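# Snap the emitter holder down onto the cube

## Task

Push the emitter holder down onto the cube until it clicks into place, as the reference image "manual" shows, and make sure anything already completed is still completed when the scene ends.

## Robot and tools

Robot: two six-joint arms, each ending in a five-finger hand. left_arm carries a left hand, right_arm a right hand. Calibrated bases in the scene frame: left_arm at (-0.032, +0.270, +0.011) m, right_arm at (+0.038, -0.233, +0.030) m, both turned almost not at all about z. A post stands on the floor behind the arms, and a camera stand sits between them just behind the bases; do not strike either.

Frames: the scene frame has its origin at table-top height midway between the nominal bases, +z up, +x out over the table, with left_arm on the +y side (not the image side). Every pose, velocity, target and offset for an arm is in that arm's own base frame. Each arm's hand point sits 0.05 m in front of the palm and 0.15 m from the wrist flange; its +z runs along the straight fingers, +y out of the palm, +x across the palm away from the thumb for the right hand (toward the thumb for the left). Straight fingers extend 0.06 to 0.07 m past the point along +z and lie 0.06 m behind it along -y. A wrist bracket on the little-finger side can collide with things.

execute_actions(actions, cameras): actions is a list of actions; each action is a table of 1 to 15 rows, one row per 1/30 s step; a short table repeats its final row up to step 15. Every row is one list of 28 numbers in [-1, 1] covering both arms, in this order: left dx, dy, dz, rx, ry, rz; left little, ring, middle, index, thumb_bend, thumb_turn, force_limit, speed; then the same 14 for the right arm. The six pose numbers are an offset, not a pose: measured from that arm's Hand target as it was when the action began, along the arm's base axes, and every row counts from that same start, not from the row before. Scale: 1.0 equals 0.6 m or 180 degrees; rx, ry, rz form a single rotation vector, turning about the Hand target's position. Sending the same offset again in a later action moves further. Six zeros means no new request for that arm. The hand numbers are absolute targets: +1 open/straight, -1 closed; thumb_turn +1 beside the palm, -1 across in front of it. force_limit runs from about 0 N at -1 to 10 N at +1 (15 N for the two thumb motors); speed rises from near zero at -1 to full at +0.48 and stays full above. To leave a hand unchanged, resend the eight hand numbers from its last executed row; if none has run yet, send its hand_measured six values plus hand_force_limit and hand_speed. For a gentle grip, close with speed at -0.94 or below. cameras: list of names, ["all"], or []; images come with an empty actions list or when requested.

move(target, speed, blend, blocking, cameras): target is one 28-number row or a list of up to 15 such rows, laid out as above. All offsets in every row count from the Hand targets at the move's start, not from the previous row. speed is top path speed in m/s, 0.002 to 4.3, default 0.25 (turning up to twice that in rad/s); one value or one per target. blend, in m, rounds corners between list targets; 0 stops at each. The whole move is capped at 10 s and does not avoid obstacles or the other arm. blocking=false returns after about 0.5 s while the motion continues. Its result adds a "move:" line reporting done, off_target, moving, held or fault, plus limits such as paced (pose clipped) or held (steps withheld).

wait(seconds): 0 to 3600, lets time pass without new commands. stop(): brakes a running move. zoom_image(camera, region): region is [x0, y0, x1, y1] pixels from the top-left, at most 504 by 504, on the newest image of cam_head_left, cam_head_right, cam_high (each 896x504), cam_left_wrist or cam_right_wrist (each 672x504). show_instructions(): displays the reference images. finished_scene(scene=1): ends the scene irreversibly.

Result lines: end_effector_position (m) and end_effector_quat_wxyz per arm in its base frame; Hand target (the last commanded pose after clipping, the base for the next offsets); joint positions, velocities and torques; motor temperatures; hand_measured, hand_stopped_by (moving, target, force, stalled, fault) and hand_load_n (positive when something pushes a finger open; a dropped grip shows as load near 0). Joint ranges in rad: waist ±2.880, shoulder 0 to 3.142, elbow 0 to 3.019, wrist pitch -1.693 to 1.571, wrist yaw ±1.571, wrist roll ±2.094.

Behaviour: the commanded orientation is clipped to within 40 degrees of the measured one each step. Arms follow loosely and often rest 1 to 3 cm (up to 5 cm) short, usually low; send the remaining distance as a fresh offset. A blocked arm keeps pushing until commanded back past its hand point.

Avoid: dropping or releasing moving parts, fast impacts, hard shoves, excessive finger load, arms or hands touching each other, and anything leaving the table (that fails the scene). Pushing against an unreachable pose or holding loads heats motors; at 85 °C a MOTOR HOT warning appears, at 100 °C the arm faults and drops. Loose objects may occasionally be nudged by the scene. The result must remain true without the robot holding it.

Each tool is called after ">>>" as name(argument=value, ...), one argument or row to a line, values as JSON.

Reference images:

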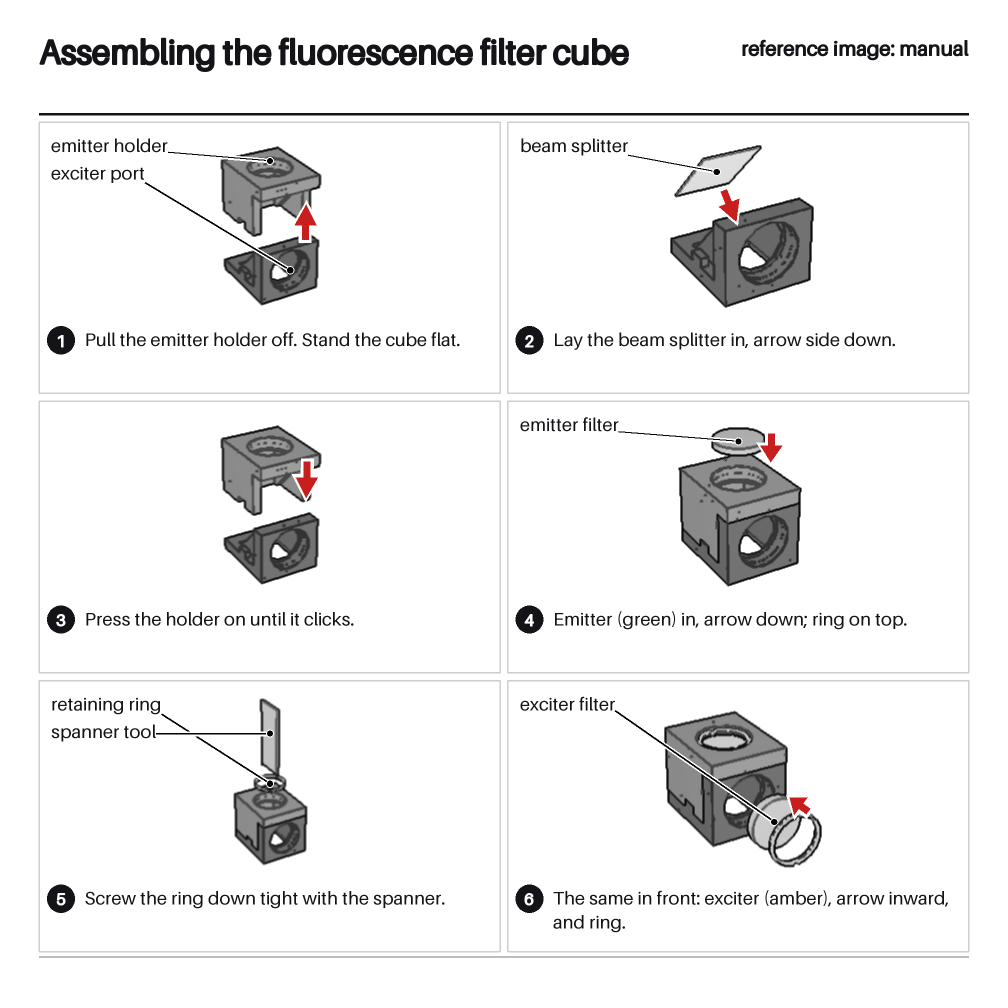

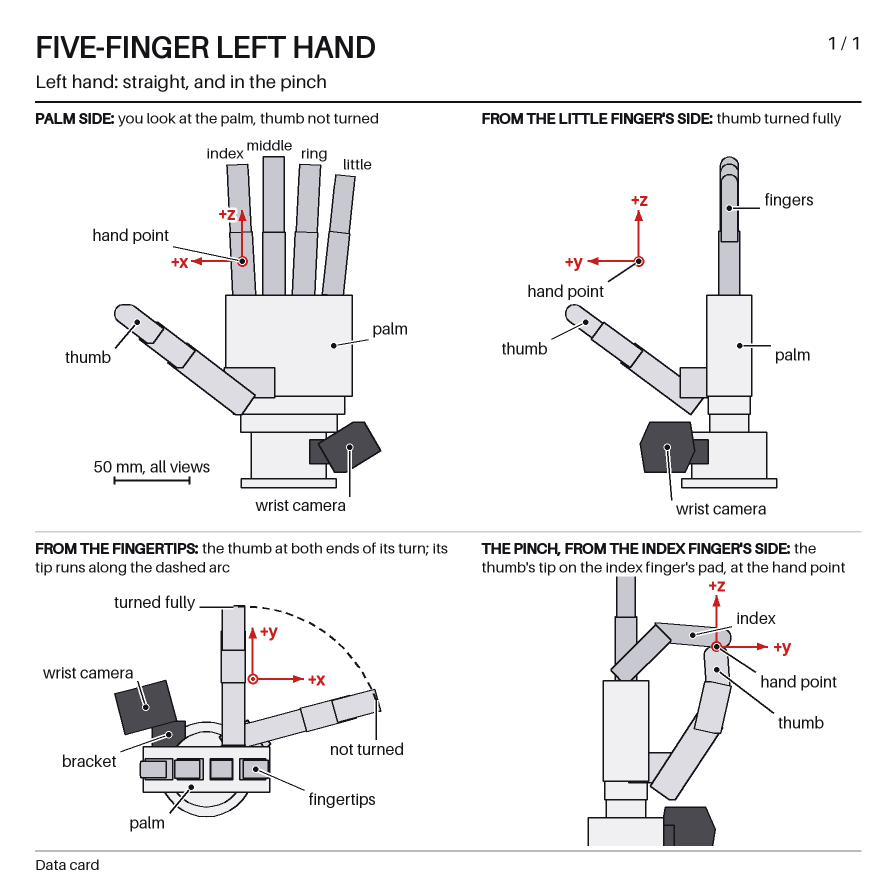

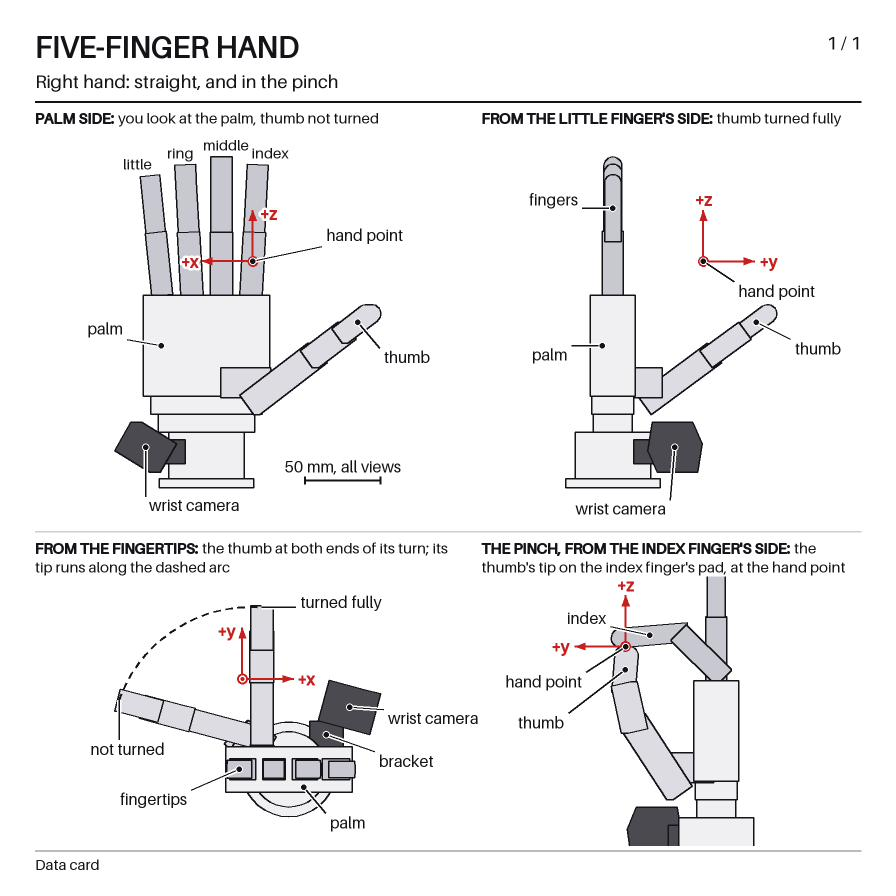

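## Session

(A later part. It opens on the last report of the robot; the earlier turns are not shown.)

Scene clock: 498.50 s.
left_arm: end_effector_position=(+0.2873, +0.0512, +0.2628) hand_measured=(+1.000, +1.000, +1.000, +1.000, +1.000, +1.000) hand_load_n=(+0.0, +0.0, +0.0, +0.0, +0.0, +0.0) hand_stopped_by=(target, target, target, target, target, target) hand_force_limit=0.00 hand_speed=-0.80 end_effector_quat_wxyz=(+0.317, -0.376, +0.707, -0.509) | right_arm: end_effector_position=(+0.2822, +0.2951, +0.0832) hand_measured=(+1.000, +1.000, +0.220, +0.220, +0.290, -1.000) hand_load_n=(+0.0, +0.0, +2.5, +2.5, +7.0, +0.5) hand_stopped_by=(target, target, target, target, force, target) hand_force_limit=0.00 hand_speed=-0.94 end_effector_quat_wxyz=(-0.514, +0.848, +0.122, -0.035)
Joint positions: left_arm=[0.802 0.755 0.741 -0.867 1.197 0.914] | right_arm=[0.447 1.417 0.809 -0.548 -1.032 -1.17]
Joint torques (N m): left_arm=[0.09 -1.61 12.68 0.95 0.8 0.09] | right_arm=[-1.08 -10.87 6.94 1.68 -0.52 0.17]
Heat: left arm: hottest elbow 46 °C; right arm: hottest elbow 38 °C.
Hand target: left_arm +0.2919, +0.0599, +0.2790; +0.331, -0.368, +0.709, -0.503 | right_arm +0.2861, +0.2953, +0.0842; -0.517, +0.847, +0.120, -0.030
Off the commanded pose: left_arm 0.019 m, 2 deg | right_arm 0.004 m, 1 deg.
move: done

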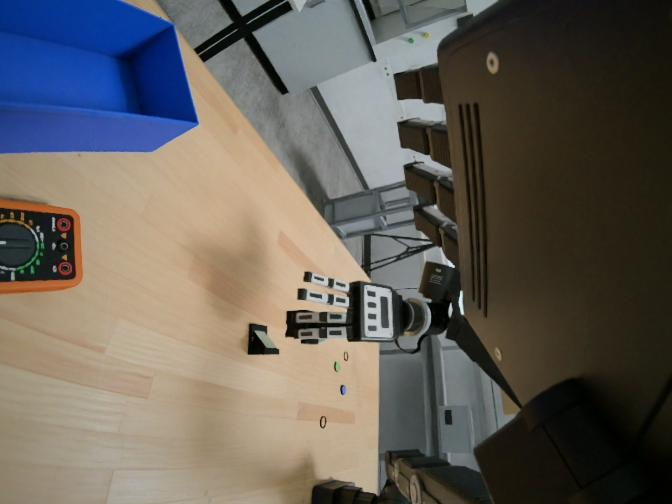

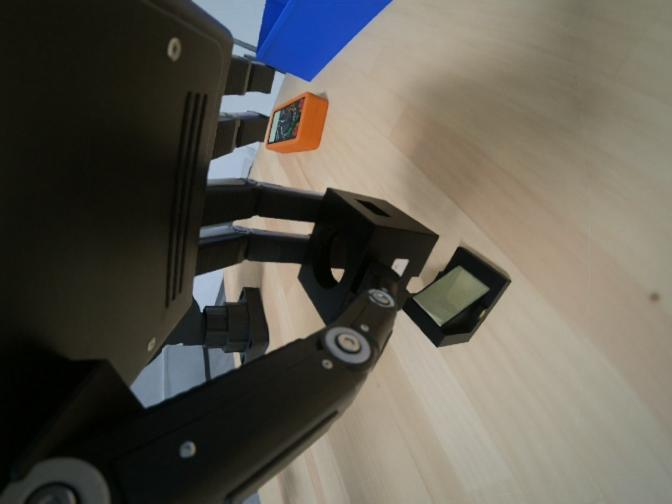

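>>> move(
  target=[0,0,0,0,0,0,1,1,1,1,1,1,0,-0.8,-0.016,-0.007,-0.038,-0.0035,0.0106,0,1,1,0.22,0.22,0.1,-1,0.0,-0.94],
  speed=0.05,
  cameras=["cam_left_wrist","cam_right_wrist"],
)

>>> zoom_image(
  camera="cam_right_wrist",
  region=[280, 170, 520, 350],
)

>>> zoom_image(
  camera="cam_left_wrist",
  region=[220, 280, 400, 415],
)

Scene clock: 524.00 s.
left_arm: end_effector_position=(+0.2873, +0.0512, +0.2628) hand_measured=(+1.000, +1.000, +1.000, +1.000, +1.000, +1.000) hand_load_n=(+0.0, +0.0, +0.0, +0.0, +0.0, +0.0) hand_stopped_by=(target, target, target, target, target, target) hand_force_limit=0.00 hand_speed=-0.80 end_effector_quat_wxyz=(+0.317, -0.376, +0.707, -0.509) | right_arm: end_effector_position=(+0.2730, +0.2908, +0.0602) hand_measured=(+1.000, +1.000, +0.220, +0.220, +0.290, -1.000) hand_load_n=(+0.0, +0.0, +2.5, +2.5, +7.5, +0.0) hand_stopped_by=(target, target, target, target, force, target) hand_force_limit=0.00 hand_speed=-0.94 end_effector_quat_wxyz=(-0.510, +0.851, +0.113, -0.049)
Joint positions: left_arm=[0.802 0.755 0.741 -0.867 1.197 0.914] | right_arm=[0.447 1.45 0.773 -0.51 -1.032 -1.169]
Joint torques (N m): left_arm=[-0.03 -1.55 12.68 1.05 0.81 0.08] | right_arm=[-1.32 -10.93 6.57 1.54 -0.68 0.18]
Heat: left arm: hottest elbow 46 °C; right arm: hottest elbow 35 °C.
Hand target: left_arm +0.2919, +0.0599, +0.2790; +0.331, -0.368, +0.709, -0.503 | right_arm +0.2766, +0.2911, +0.0614; -0.514, +0.849, +0.111, -0.044
Off the commanded pose: left_arm 0.019 m, 2 deg | right_arm 0.004 m, 1 deg.
move: done

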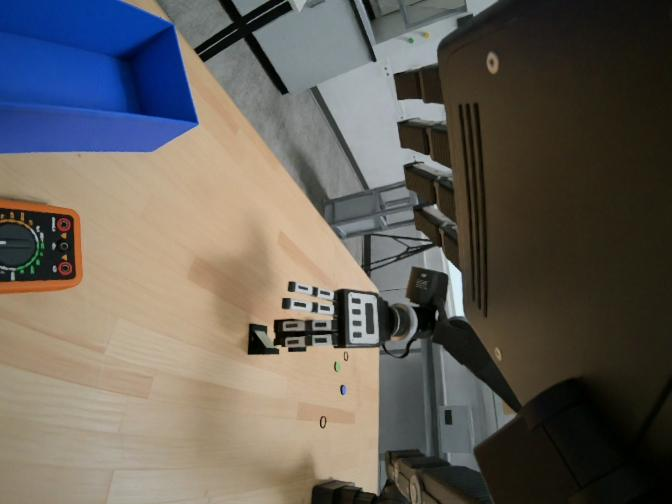

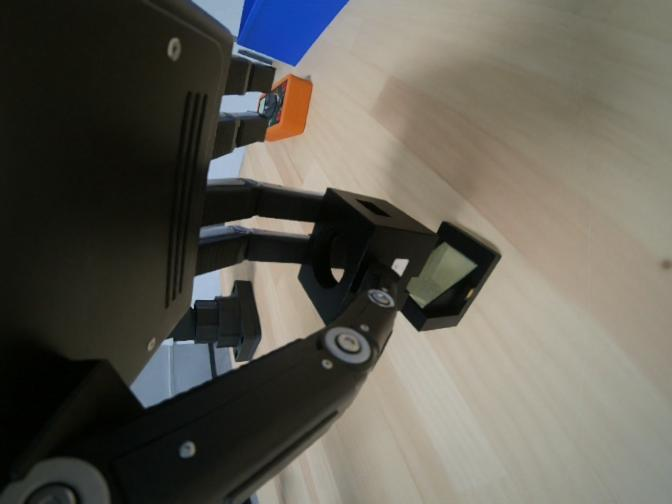

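Scaled by 2.100 from the camera's image (finer frame: 960x720).

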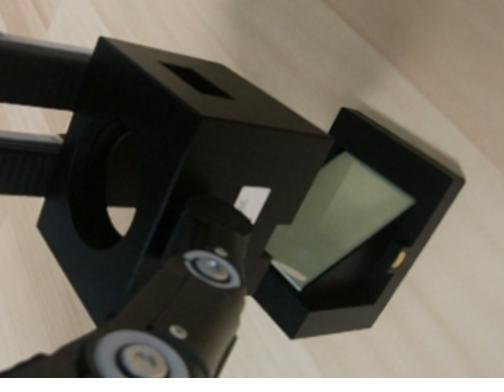

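Scaled by 2.800 from the camera's image (finer frame: 960x720).

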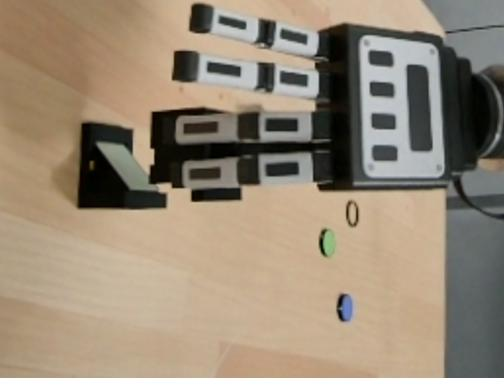

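>>> move(
  target=[0,0,0,0,0,0,1,1,1,1,1,1,0,-0.8,0.0027,-0.0045,-0.012,0,0,0,1,1,0.22,0.22,0.1,-1,0.0,-0.94],
  speed=0.05,
  cameras=["cam_left_wrist","cam_right_wrist"],
)

>>> zoom_image(
  camera="cam_right_wrist",
  region=[320, 180, 520, 340],
)

>>> zoom_image(
  camera="cam_left_wrist",
  region=[230, 300, 330, 375],
)

Scene clock: 543.67 s.
left_arm: end_effector_position=(+0.2873, +0.0512, +0.2628) hand_measured=(+1.000, +1.000, +1.000, +1.000, +1.000, +1.000) hand_load_n=(+0.0, +0.0, +0.0, +0.0, +0.0, +0.0) hand_stopped_by=(target, target, target, target, target, target) hand_force_limit=0.00 hand_speed=-0.80 end_effector_quat_wxyz=(+0.317, -0.376, +0.707, -0.509) | right_arm: end_effector_position=(+0.2714, +0.2903, +0.0536) hand_measured=(+1.000, +1.000, +0.220, +0.220, +0.290, -1.000) hand_load_n=(+0.0, -0.5, +2.5, +2.5, +7.5, +0.5) hand_stopped_by=(target, target, target, target, force, target) hand_force_limit=0.00 hand_speed=-0.94 end_effector_quat_wxyz=(-0.509, +0.852, +0.111, -0.054)
Joint positions: left_arm=[0.802 0.755 0.741 -0.867 1.197 0.914] | right_arm=[0.447 1.466 0.768 -0.501 -1.035 -1.169]
Joint torques (N m): left_arm=[-0.03 -1.61 12.6 0.99 0.82 0.09] | right_arm=[-2.08 -10.99 6.43 1.58 -0.7 0.06]
Motor temperatures (°C): left_arm=[28 24 46 26 26 24] | right_arm=[30 27 33 24 27 25]
Heat: left arm: hottest elbow 46 °C; right arm: hottest elbow 33 °C.
Hand target: left_arm +0.2919, +0.0599, +0.2790; +0.331, -0.368, +0.709, -0.503 | right_arm +0.2781, +0.2883, +0.0541; -0.514, +0.849, +0.111, -0.045
Off the commanded pose: left_arm 0.019 m, 2 deg | right_arm 0.007 m, 1 deg.
move: done

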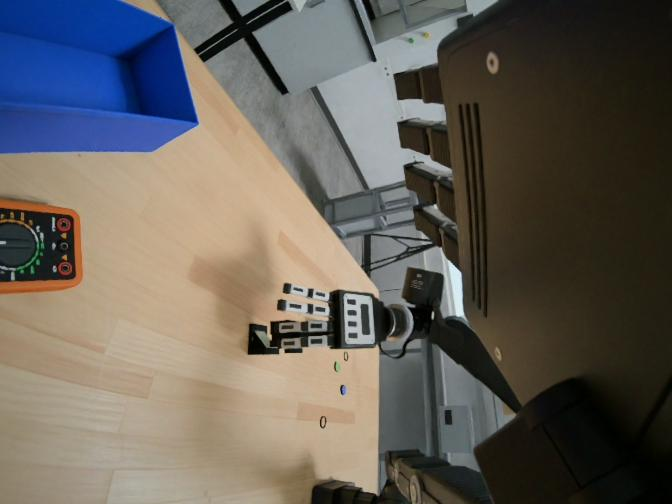

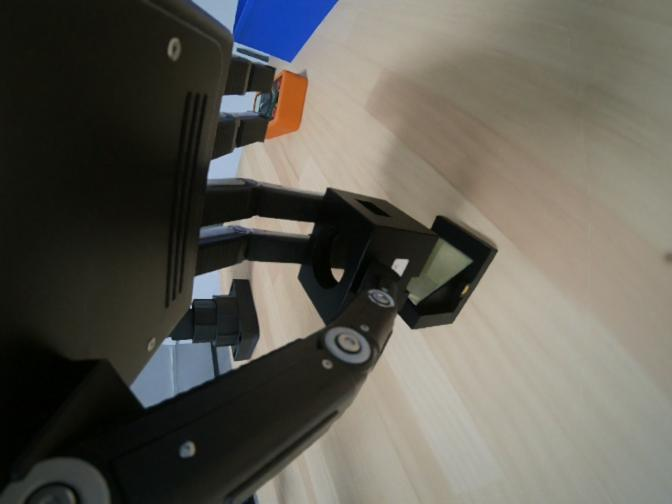

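Scaled by 2.520 from the camera's image (finer frame: 960x720).

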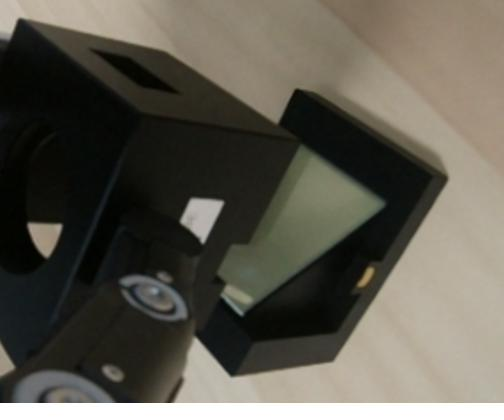

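Scaled by 5.040 from the camera's image (finer frame: 960x720).

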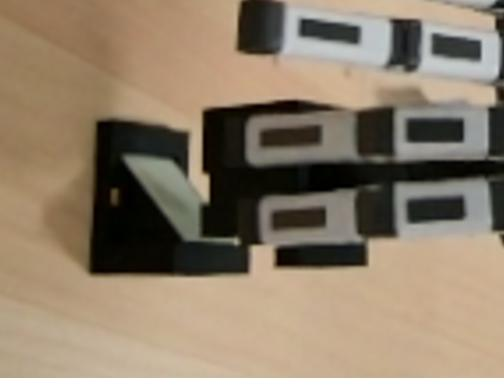

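>>> wait(
  seconds=0.1,
  cameras=["cam_head_left","cam_head_right","cam_high"],
)

>>> zoom_image(
  camera="cam_head_right",
  region=[390, 290, 510, 370],
)

Scene clock: 572.10 s.
left_arm: end_effector_position=(+0.2873, +0.0512, +0.2628) hand_measured=(+1.000, +1.000, +1.000, +1.000, +1.000, +1.000) hand_load_n=(+0.0, +0.0, +0.0, +0.0, +0.0, +0.0) hand_stopped_by=(target, target, target, target, target, target) hand_force_limit=0.00 hand_speed=-0.80 end_effector_quat_wxyz=(+0.317, -0.376, +0.707, -0.509) | right_arm: end_effector_position=(+0.2714, +0.2903, +0.0536) hand_measured=(+1.000, +1.000, +0.220, +0.220, +0.290, -1.000) hand_load_n=(+0.0, +0.0, +2.5, +2.5, +7.5, +0.5) hand_stopped_by=(target, target, target, target, force, target) hand_force_limit=0.00 hand_speed=-0.94 end_effector_quat_wxyz=(-0.509, +0.852, +0.111, -0.054)
Joint positions: left_arm=[0.802 0.755 0.741 -0.867 1.197 0.914] | right_arm=[0.447 1.466 0.768 -0.501 -1.035 -1.17]
Joint torques (N m): left_arm=[0.09 -1.49 12.6 0.91 0.82 0.09] | right_arm=[-2.08 -10.93 6.45 1.57 -0.7 0.06]
Heat: left arm: hottest elbow 46 °C; right arm: hottest elbow 33 °C.
Hand target: left_arm +0.2919, +0.0599, +0.2790; +0.331, -0.368, +0.709, -0.503 | right_arm +0.2781, +0.2883, +0.0541; -0.514, +0.849, +0.111, -0.045
Off the commanded pose: left_arm 0.019 m, 2 deg | right_arm 0.007 m, 1 deg.
wait: 0.10 s; at rest from the start

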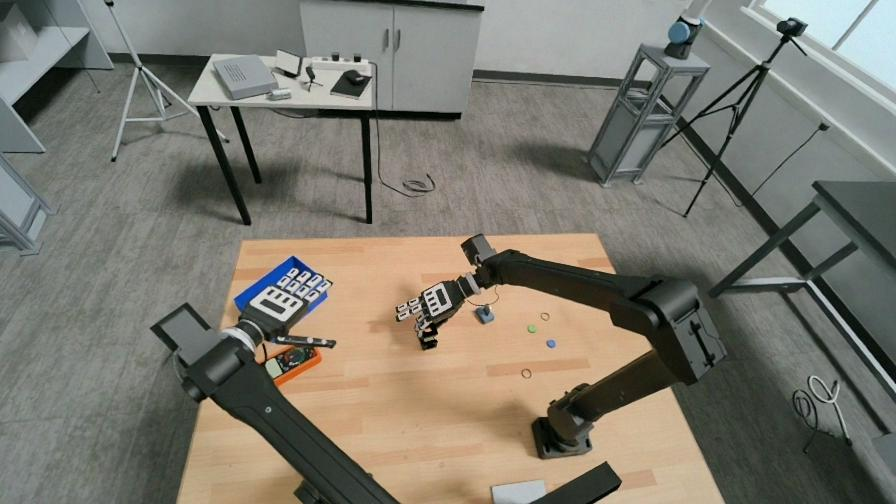

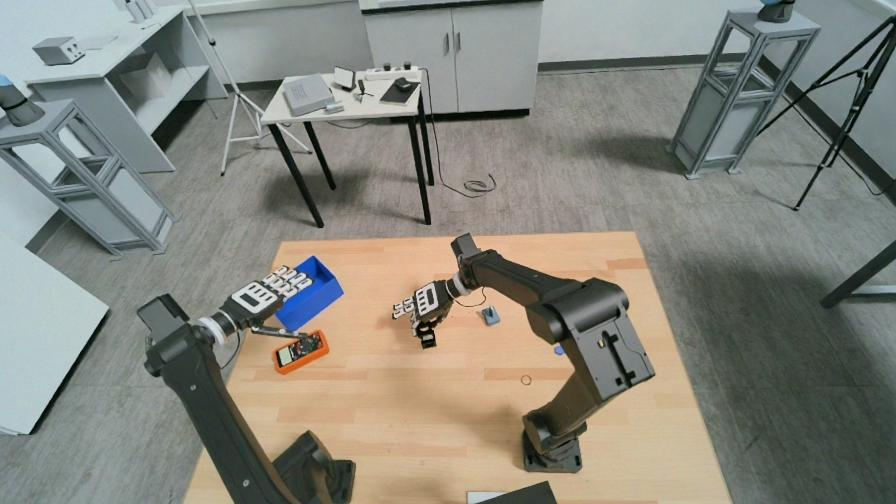

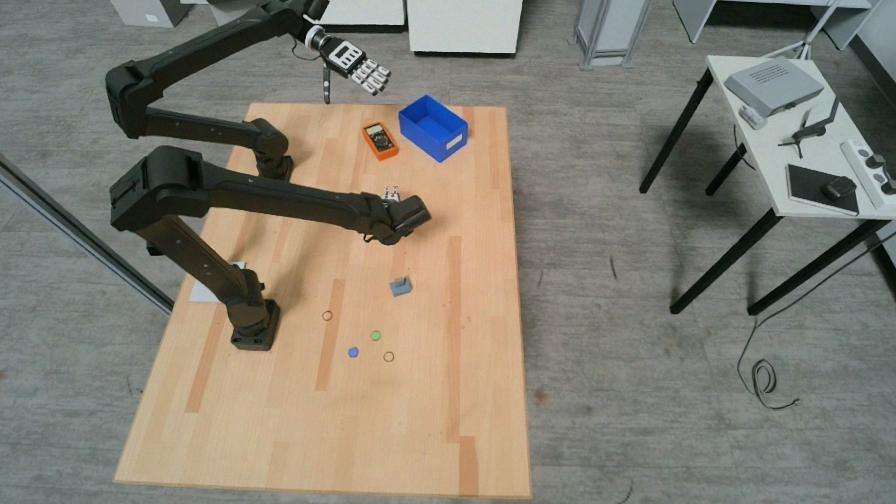

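Scaled by 4.200.

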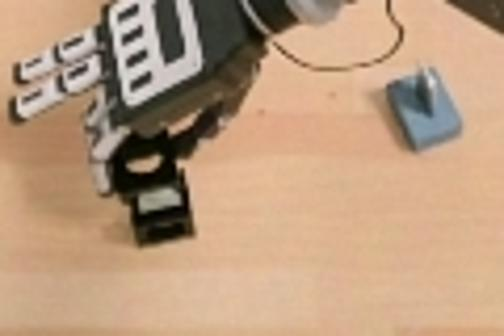

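>>> zoom_image(
  camera="cam_head_right",
  region=[405, 310, 455, 355],
)

>>> zoom_image(
  camera="cam_head_left",
  region=[405, 310, 455, 355],
)

Scaled by 10.080.

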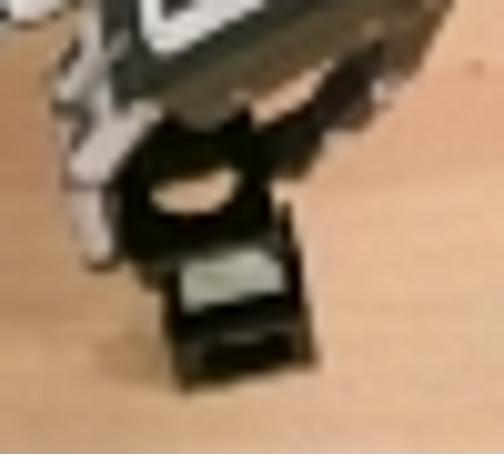

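Scaled by 10.080.

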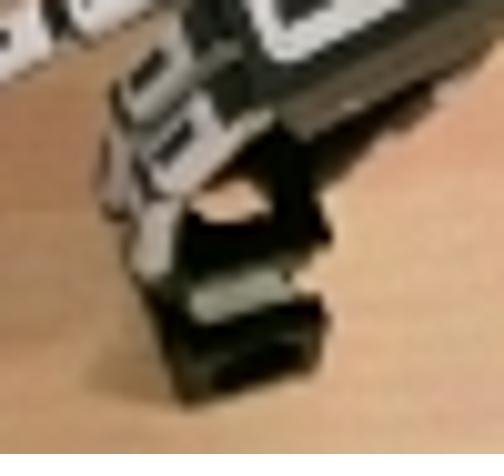

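>>> move(
  target=[
    [0,0,0,0,0,0,1,1,1,1,1,1,0,-0.8,0.0,-0.011,0.03,0,0,0,1,1,0.22,0.22,0.1,-1,0.0,-0.94],
    [0,0,0,0,0,0,1,1,1,1,1,1,0,-0.8,0.0,-0.011,-0.002,0,0,0,1,1,0.22,0.22,0.1,-1,0.0,-0.94],
  ],
  speed=0.06,
  cameras=["cam_left_wrist","cam_right_wrist","cam_head_right"],
)

>>> zoom_image(
  camera="cam_right_wrist",
  region=[320, 180, 520, 340],
)

>>> zoom_image(
  camera="cam_head_right",
  region=[405, 310, 455, 355],
)

>>> zoom_image(
  camera="cam_left_wrist",
  region=[230, 300, 330, 375],
)

Scene clock: 586.40 s.
left_arm: end_effector_position=(+0.2873, +0.0512, +0.2628) hand_measured=(+1.000, +1.000, +1.000, +1.000, +1.000, +1.000) hand_load_n=(+0.0, +0.0, +0.0, +0.0, +0.0, +0.0) hand_stopped_by=(target, target, target, target, target, target) hand_force_limit=0.00 hand_speed=-0.80 end_effector_quat_wxyz=(+0.317, -0.376, +0.707, -0.509) | right_arm: end_effector_position=(+0.2727, +0.2843, +0.0534) hand_measured=(+1.000, +1.000, +0.220, +0.220, +0.290, -1.000) hand_load_n=(+0.0, +0.0, +2.5, +2.5, +7.5, +0.5) hand_stopped_by=(target, target, target, target, force, target) hand_force_limit=0.00 hand_speed=-0.94 end_effector_quat_wxyz=(-0.510, +0.852, +0.111, -0.053)
Joint positions: left_arm=[0.802 0.755 0.741 -0.867 1.197 0.914] | right_arm=[0.431 1.465 0.768 -0.525 -1.041 -1.199]
Joint torques (N m): left_arm=[0.32 -1.61 12.68 0.92 0.82 0.09] | right_arm=[-2.08 -10.87 6.19 1.55 -0.7 0.05]
Heat: left arm: hottest elbow 47 °C; right arm: hottest elbow 32 °C.
Hand target: left_arm +0.2919, +0.0599, +0.2790; +0.331, -0.368, +0.709, -0.503 | right_arm +0.2782, +0.2817, +0.0529; -0.514, +0.849, +0.111, -0.045
Off the commanded pose: left_arm 0.019 m, 2 deg | right_arm 0.006 m, 1 deg.
move: done
Images, in order (width x height): cam_head_right 896x504, cam_left_wrist 672x504, cam_right_wrist 672x504.

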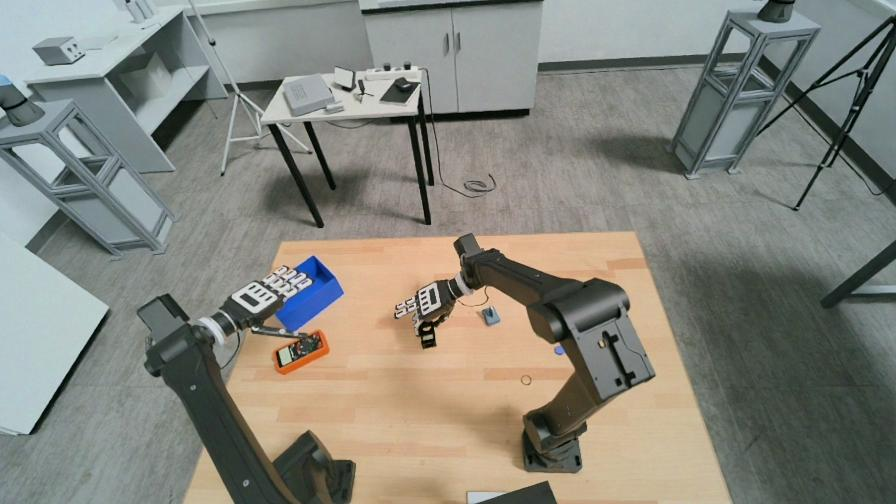

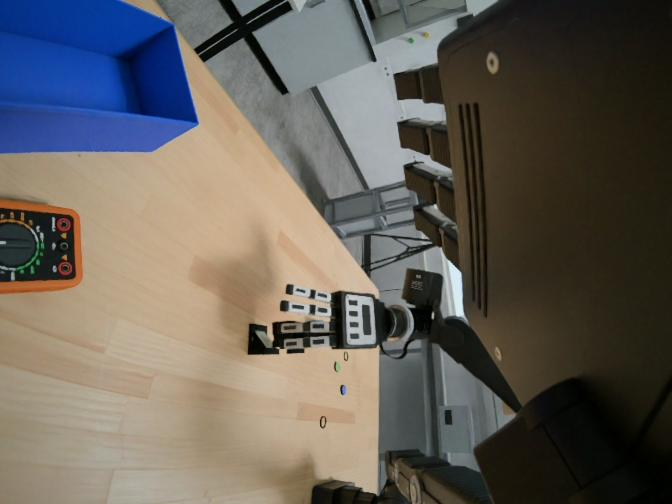

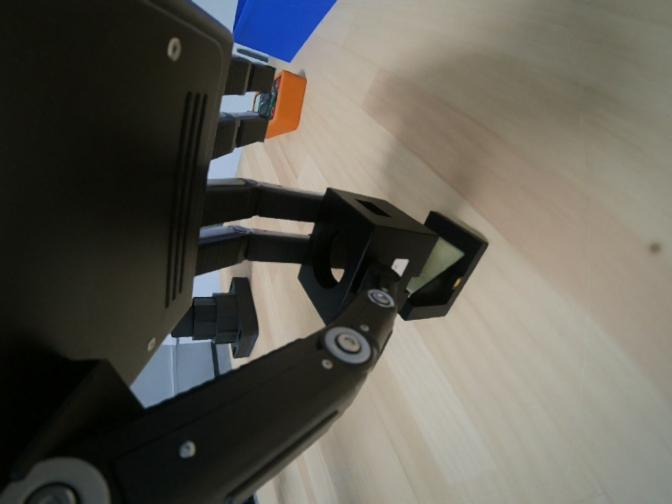

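Scaled by 2.520 from the camera's image (finer frame: 960x720).

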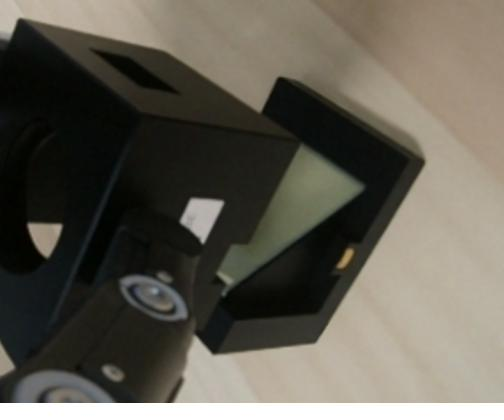

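Scaled by 10.080.

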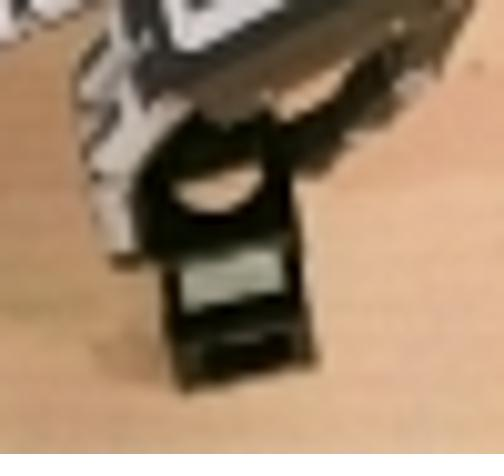

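Scaled by 5.040 from the camera's image (finer frame: 960x720).

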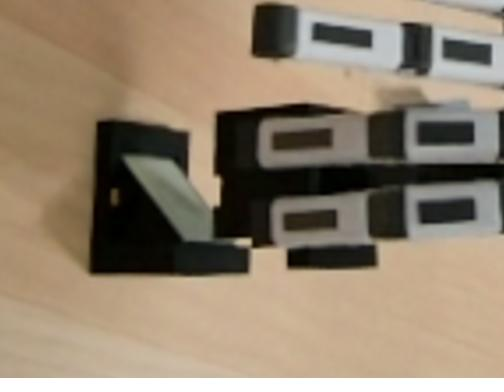

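>>> move(
  target=[0.033,-0.2,-0.2,0,0,0,1,1,1,1,1,1,0,-0.8,0,0,0,0,0,0,1,1,0.22,0.22,0.1,-1,0.0,-0.94],
  speed=0.12,
  cameras=["cam_left_wrist","cam_head_right"],
)

Scene clock: 632.80 s.
left_arm: end_effector_position=(+0.3131, -0.0560, +0.1647) hand_measured=(+1.000, +1.000, +1.000, +1.000, +1.000, +1.000) hand_load_n=(+0.0, +0.0, +0.0, +0.0, +0.0, +0.0) hand_stopped_by=(target, target, target, target, target, target) hand_force_limit=0.00 hand_speed=-0.80 end_effector_quat_wxyz=(+0.338, -0.366, +0.709, -0.500) | right_arm: end_effector_position=(+0.2727, +0.2843, +0.0534) hand_measured=(+1.000, +1.000, +0.220, +0.220, +0.290, -1.000) hand_load_n=(+0.0, +0.0, +2.5, +2.5, +7.5, +0.5) hand_stopped_by=(target, target, target, target, force, target) hand_force_limit=0.00 hand_speed=-0.94 end_effector_quat_wxyz=(-0.510, +0.852, +0.111, -0.053)
Joint positions: left_arm=[0.258 0.573 0.342 -0.141 0.722 0.37] | right_arm=[0.431 1.465 0.768 -0.525 -1.041 -1.199]
Joint torques (N m): left_arm=[-1.44 0.03 8.55 2.5 0.21 -0.15] | right_arm=[-2.08 -10.93 6.19 1.54 -0.7 0.06]
Heat: left arm: hottest elbow 47 °C; right arm: hottest elbow 31 °C.
Hand target: left_arm +0.3117, -0.0602, +0.1590; +0.331, -0.368, +0.709, -0.503 | right_arm +0.2781, +0.2817, +0.0529; -0.514, +0.849, +0.111, -0.045
Off the commanded pose: left_arm 0.007 m, 1 deg | right_arm 0.006 m, 1 deg.
move: done
Images, in order (width x height): cam_head_right 896x504, cam_left_wrist 672x504.

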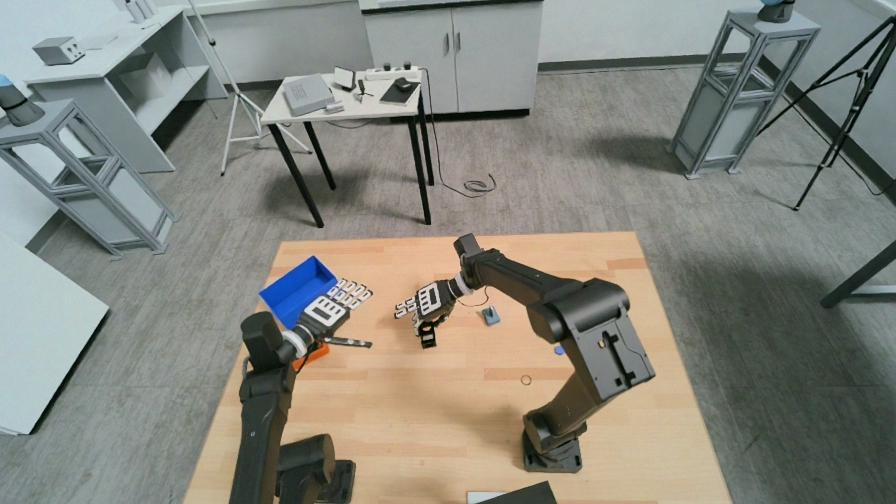

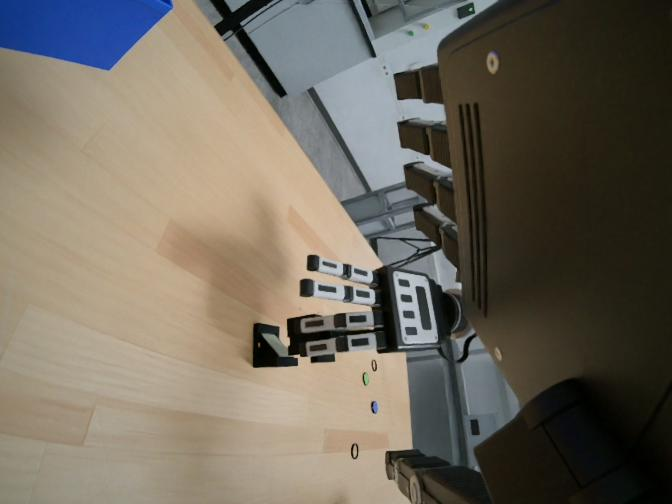

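>>> zoom_image(
  camera="cam_left_wrist",
  region=[240, 300, 360, 390],
)

Scaled by 4.200 from the camera's image (finer frame: 960x720).

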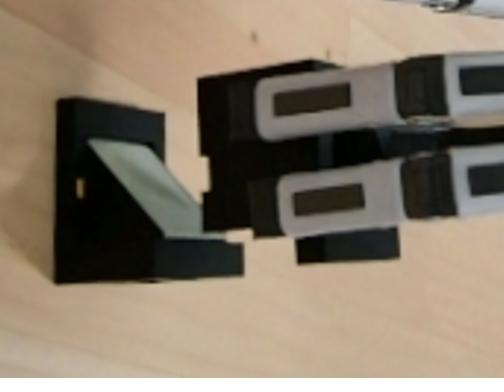

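>>> move(
  target=[
    [0,0,0,0,0,0,1,1,1,1,1,1,0,-0.8,0.006,0.007,0.02,0,0,0,1,1,0.22,0.22,0.1,-1,0.0,-0.94],
    [0,0,0,0,0,0,1,1,1,1,1,1,0,-0.8,0.006,0.007,-0.008,0,0,0,1,1,0.22,0.22,0.1,-1,0.0,-0.94],
  ],
  speed=0.06,
  cameras=["cam_left_wrist","cam_right_wrist","cam_head_right"],
)

>>> zoom_image(
  camera="cam_left_wrist",
  region=[240, 300, 360, 390],
)

>>> zoom_image(
  camera="cam_right_wrist",
  region=[320, 180, 520, 340],
)

>>> zoom_image(
  camera="cam_head_right",
  region=[405, 310, 455, 355],
)

Scene clock: 660.90 s.
left_arm: end_effector_position=(+0.3130, -0.0560, +0.1647) hand_measured=(+1.000, +1.000, +1.000, +1.000, +1.000, +1.000) hand_load_n=(+0.0, +0.0, +0.0, +0.0, +0.0, +0.0) hand_stopped_by=(target, target, target, target, target, target) hand_force_limit=0.00 hand_speed=-0.80 end_effector_quat_wxyz=(+0.338, -0.366, +0.709, -0.500) | right_arm: end_effector_position=(+0.2761, +0.2859, +0.0464) hand_measured=(+1.000, +1.000, +0.220, +0.220, +0.290, -1.000) hand_load_n=(+0.0, +0.0, +2.5, +2.5, +7.5, +0.0) hand_stopped_by=(target, target, target, target, force, target) hand_force_limit=0.00 hand_speed=-0.94 end_effector_quat_wxyz=(-0.510, +0.851, +0.112, -0.052)
Joint positions: left_arm=[0.258 0.573 0.342 -0.141 0.722 0.369] | right_arm=[0.431 1.487 0.768 -0.5 -1.041 -1.199]
Joint torques (N m): left_arm=[-1.85 -0.03 8.55 2.56 0.21 -0.1] | right_arm=[-1.55 -11.22 6.53 1.47 -0.63 0.16]
Heat: left arm: hottest elbow 43 °C; right arm: hottest elbow 31 °C.
Hand target: left_arm +0.3117, -0.0602, +0.1590; +0.331, -0.368, +0.709, -0.503 | right_arm +0.2818, +0.2859, +0.0482; -0.514, +0.849, +0.111, -0.044
Off the commanded pose: left_arm 0.007 m, 1 deg | right_arm 0.006 m, 1 deg.
move: done
Images, in order (width x height): cam_head_right 896x504, cam_left_wrist 672x504, cam_right_wrist 672x504.

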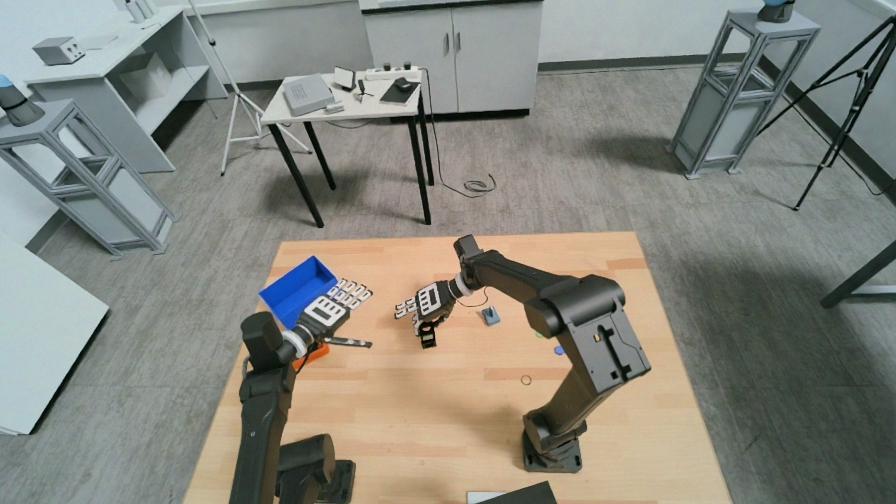

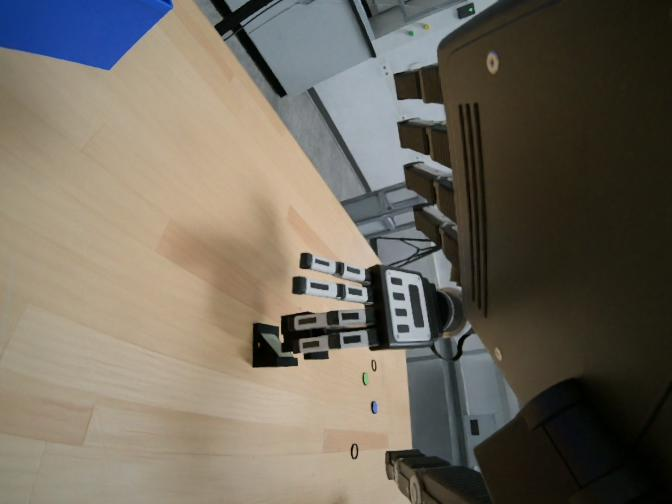

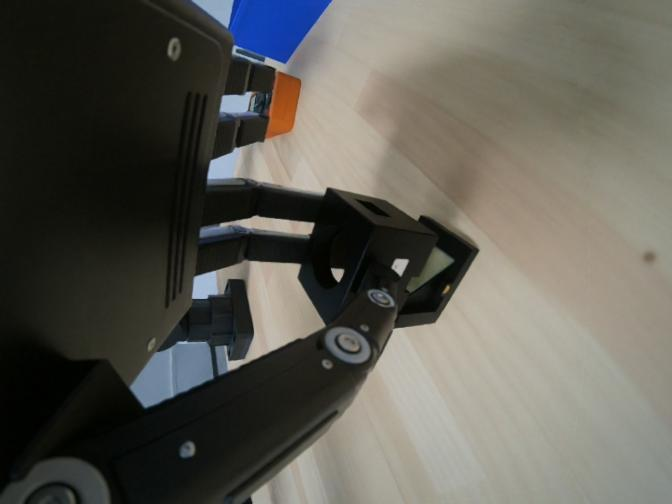

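Scaled by 4.200 from the camera's image (finer frame: 960x720).

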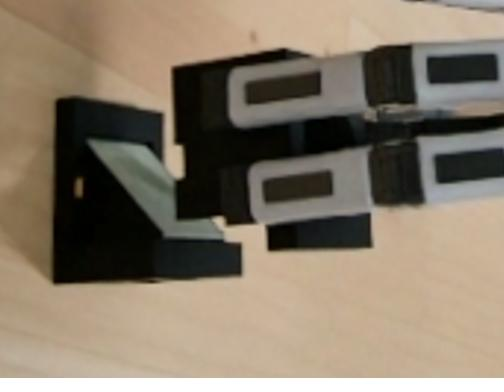

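Scaled by 2.520 from the camera's image (finer frame: 960x720).

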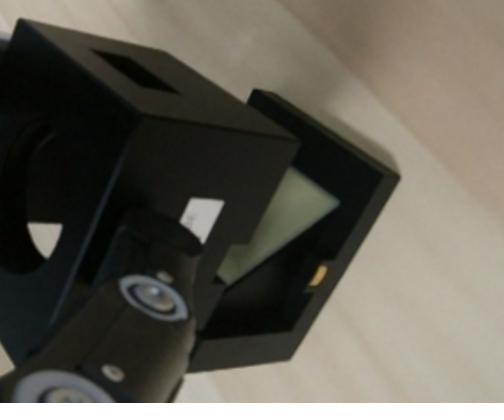

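Scaled by 10.080.

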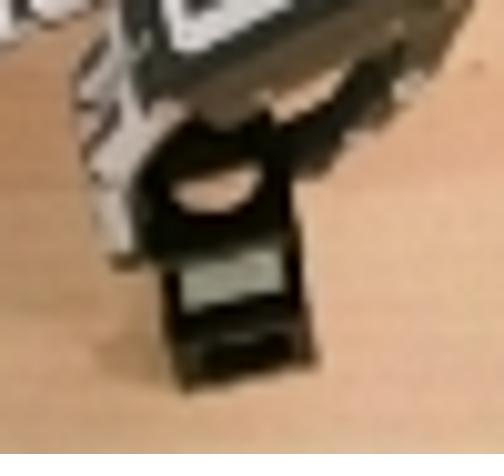

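>>> move(
  target=[
    [0,0,0,0,0,0,1,1,1,1,1,1,0,-0.8,-0.002,0.012,0.02,0,0,0,1,1,0.22,0.22,0.1,-1,0.0,-0.94],
    [0,0,0,0,0,0,1,1,1,1,1,1,0,-0.8,-0.002,0.012,0.0,0,0,0,1,1,0.22,0.22,0.1,-1,0.0,-0.94],
  ],
  speed=0.06,
  cameras=["cam_left_wrist","cam_right_wrist","cam_head_right"],
)

>>> zoom_image(
  camera="cam_left_wrist",
  region=[240, 300, 360, 390],
)

>>> zoom_image(
  camera="cam_right_wrist",
  region=[320, 180, 520, 340],
)

>>> zoom_image(
  camera="cam_head_right",
  region=[405, 310, 455, 355],
)

Scene clock: 685.20 s.
left_arm: end_effector_position=(+0.3130, -0.0560, +0.1647) hand_measured=(+1.000, +1.000, +1.000, +1.000, +1.000, +1.000) hand_load_n=(+0.0, +0.0, +0.0, +0.0, +0.0, +0.0) hand_stopped_by=(target, target, target, target, target, target) hand_force_limit=0.00 hand_speed=-0.80 end_effector_quat_wxyz=(+0.338, -0.366, +0.709, -0.500) | right_arm: end_effector_position=(+0.2807, +0.2884, +0.0476) hand_measured=(+1.000, +1.000, +0.220, +0.220, +0.290, -1.000) hand_load_n=(+0.0, +0.0, +2.5, +2.5, +7.5, +0.5) hand_stopped_by=(target, target, target, target, force, target) hand_force_limit=0.00 hand_speed=-0.94 end_effector_quat_wxyz=(-0.512, +0.851, +0.106, -0.046)
Joint positions: left_arm=[0.258 0.573 0.342 -0.141 0.722 0.369] | right_arm=[0.431 1.487 0.768 -0.468 -1.037 -1.167]
Joint torques (N m): left_arm=[-1.73 -0.09 8.54 2.55 0.22 -0.12] | right_arm=[0.26 -11.05 6.45 1.59 -0.51 0.18]
Motor temperatures (°C): left_arm=[28 24 41 27 25 24] | right_arm=[30 27 31 24 27 25]
Heat: left arm: hottest elbow 41 °C; right arm: hottest elbow 31 °C.
Hand target: left_arm +0.3117, -0.0602, +0.1590; +0.331, -0.368, +0.709, -0.503 | right_arm +0.2805, +0.2931, +0.0482; -0.514, +0.849, +0.111, -0.045
Off the commanded pose: left_arm 0.007 m, 1 deg | right_arm 0.005 m, 1 deg.
move: done
Images, in order (width x height): cam_head_right 896x504, cam_left_wrist 672x504, cam_right_wrist 672x504.

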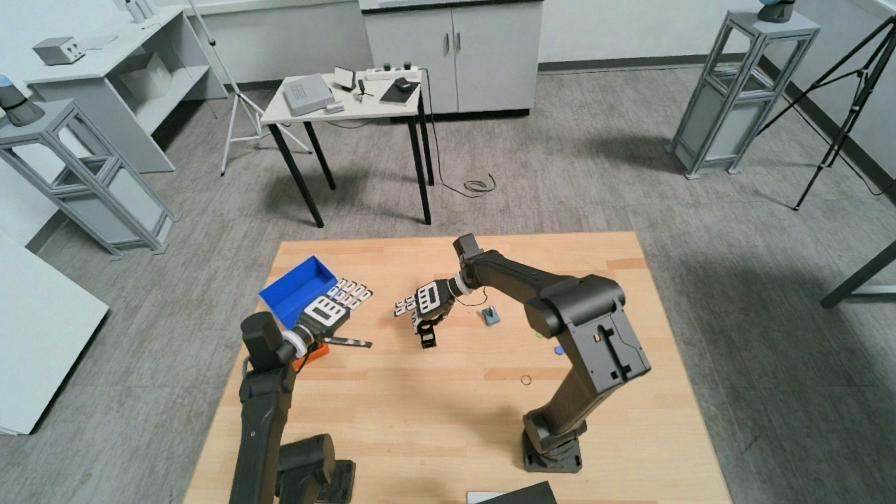

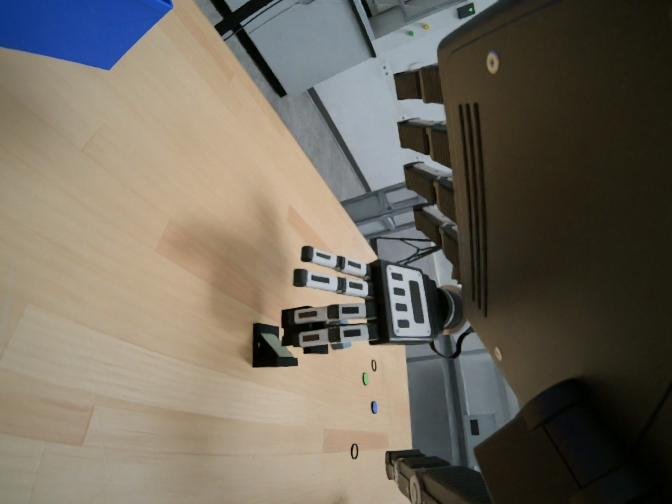

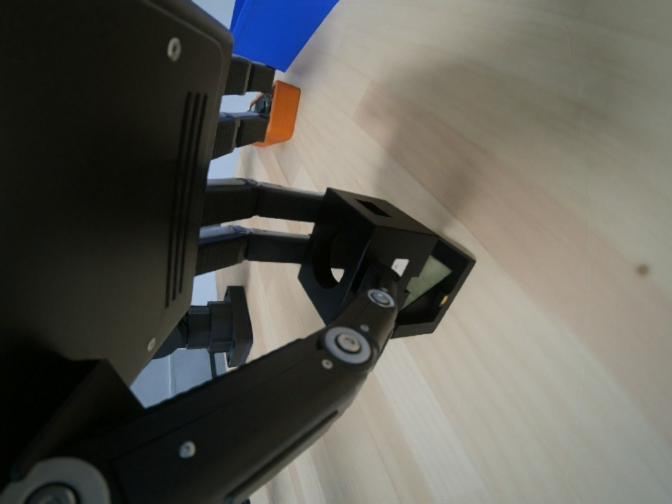

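Scaled by 4.200 from the camera's image (finer frame: 960x720).

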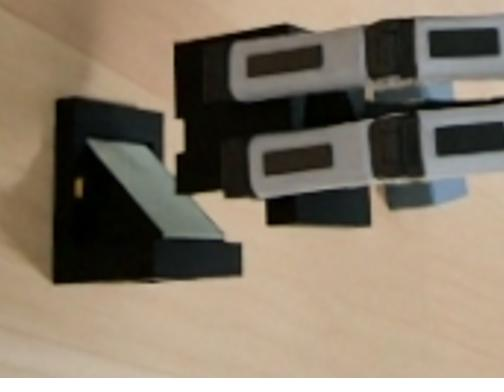

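Scaled by 2.520 from the camera's image (finer frame: 960x720).

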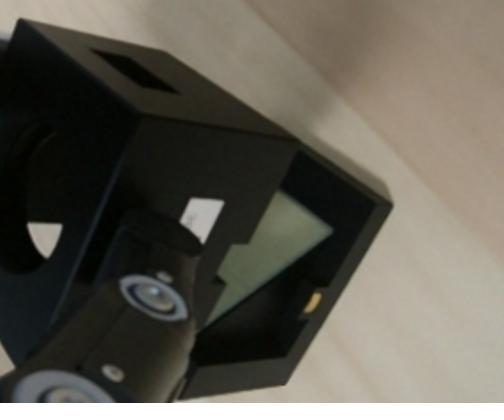

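Scaled by 10.080.

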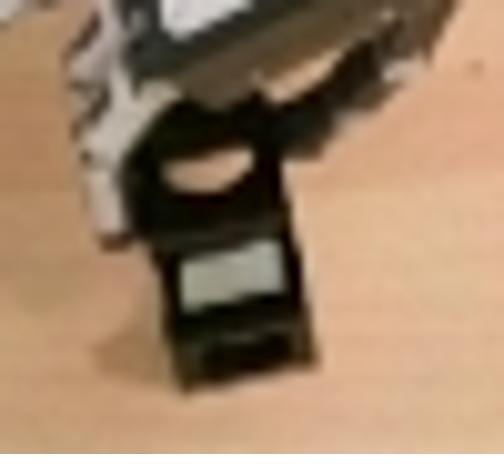

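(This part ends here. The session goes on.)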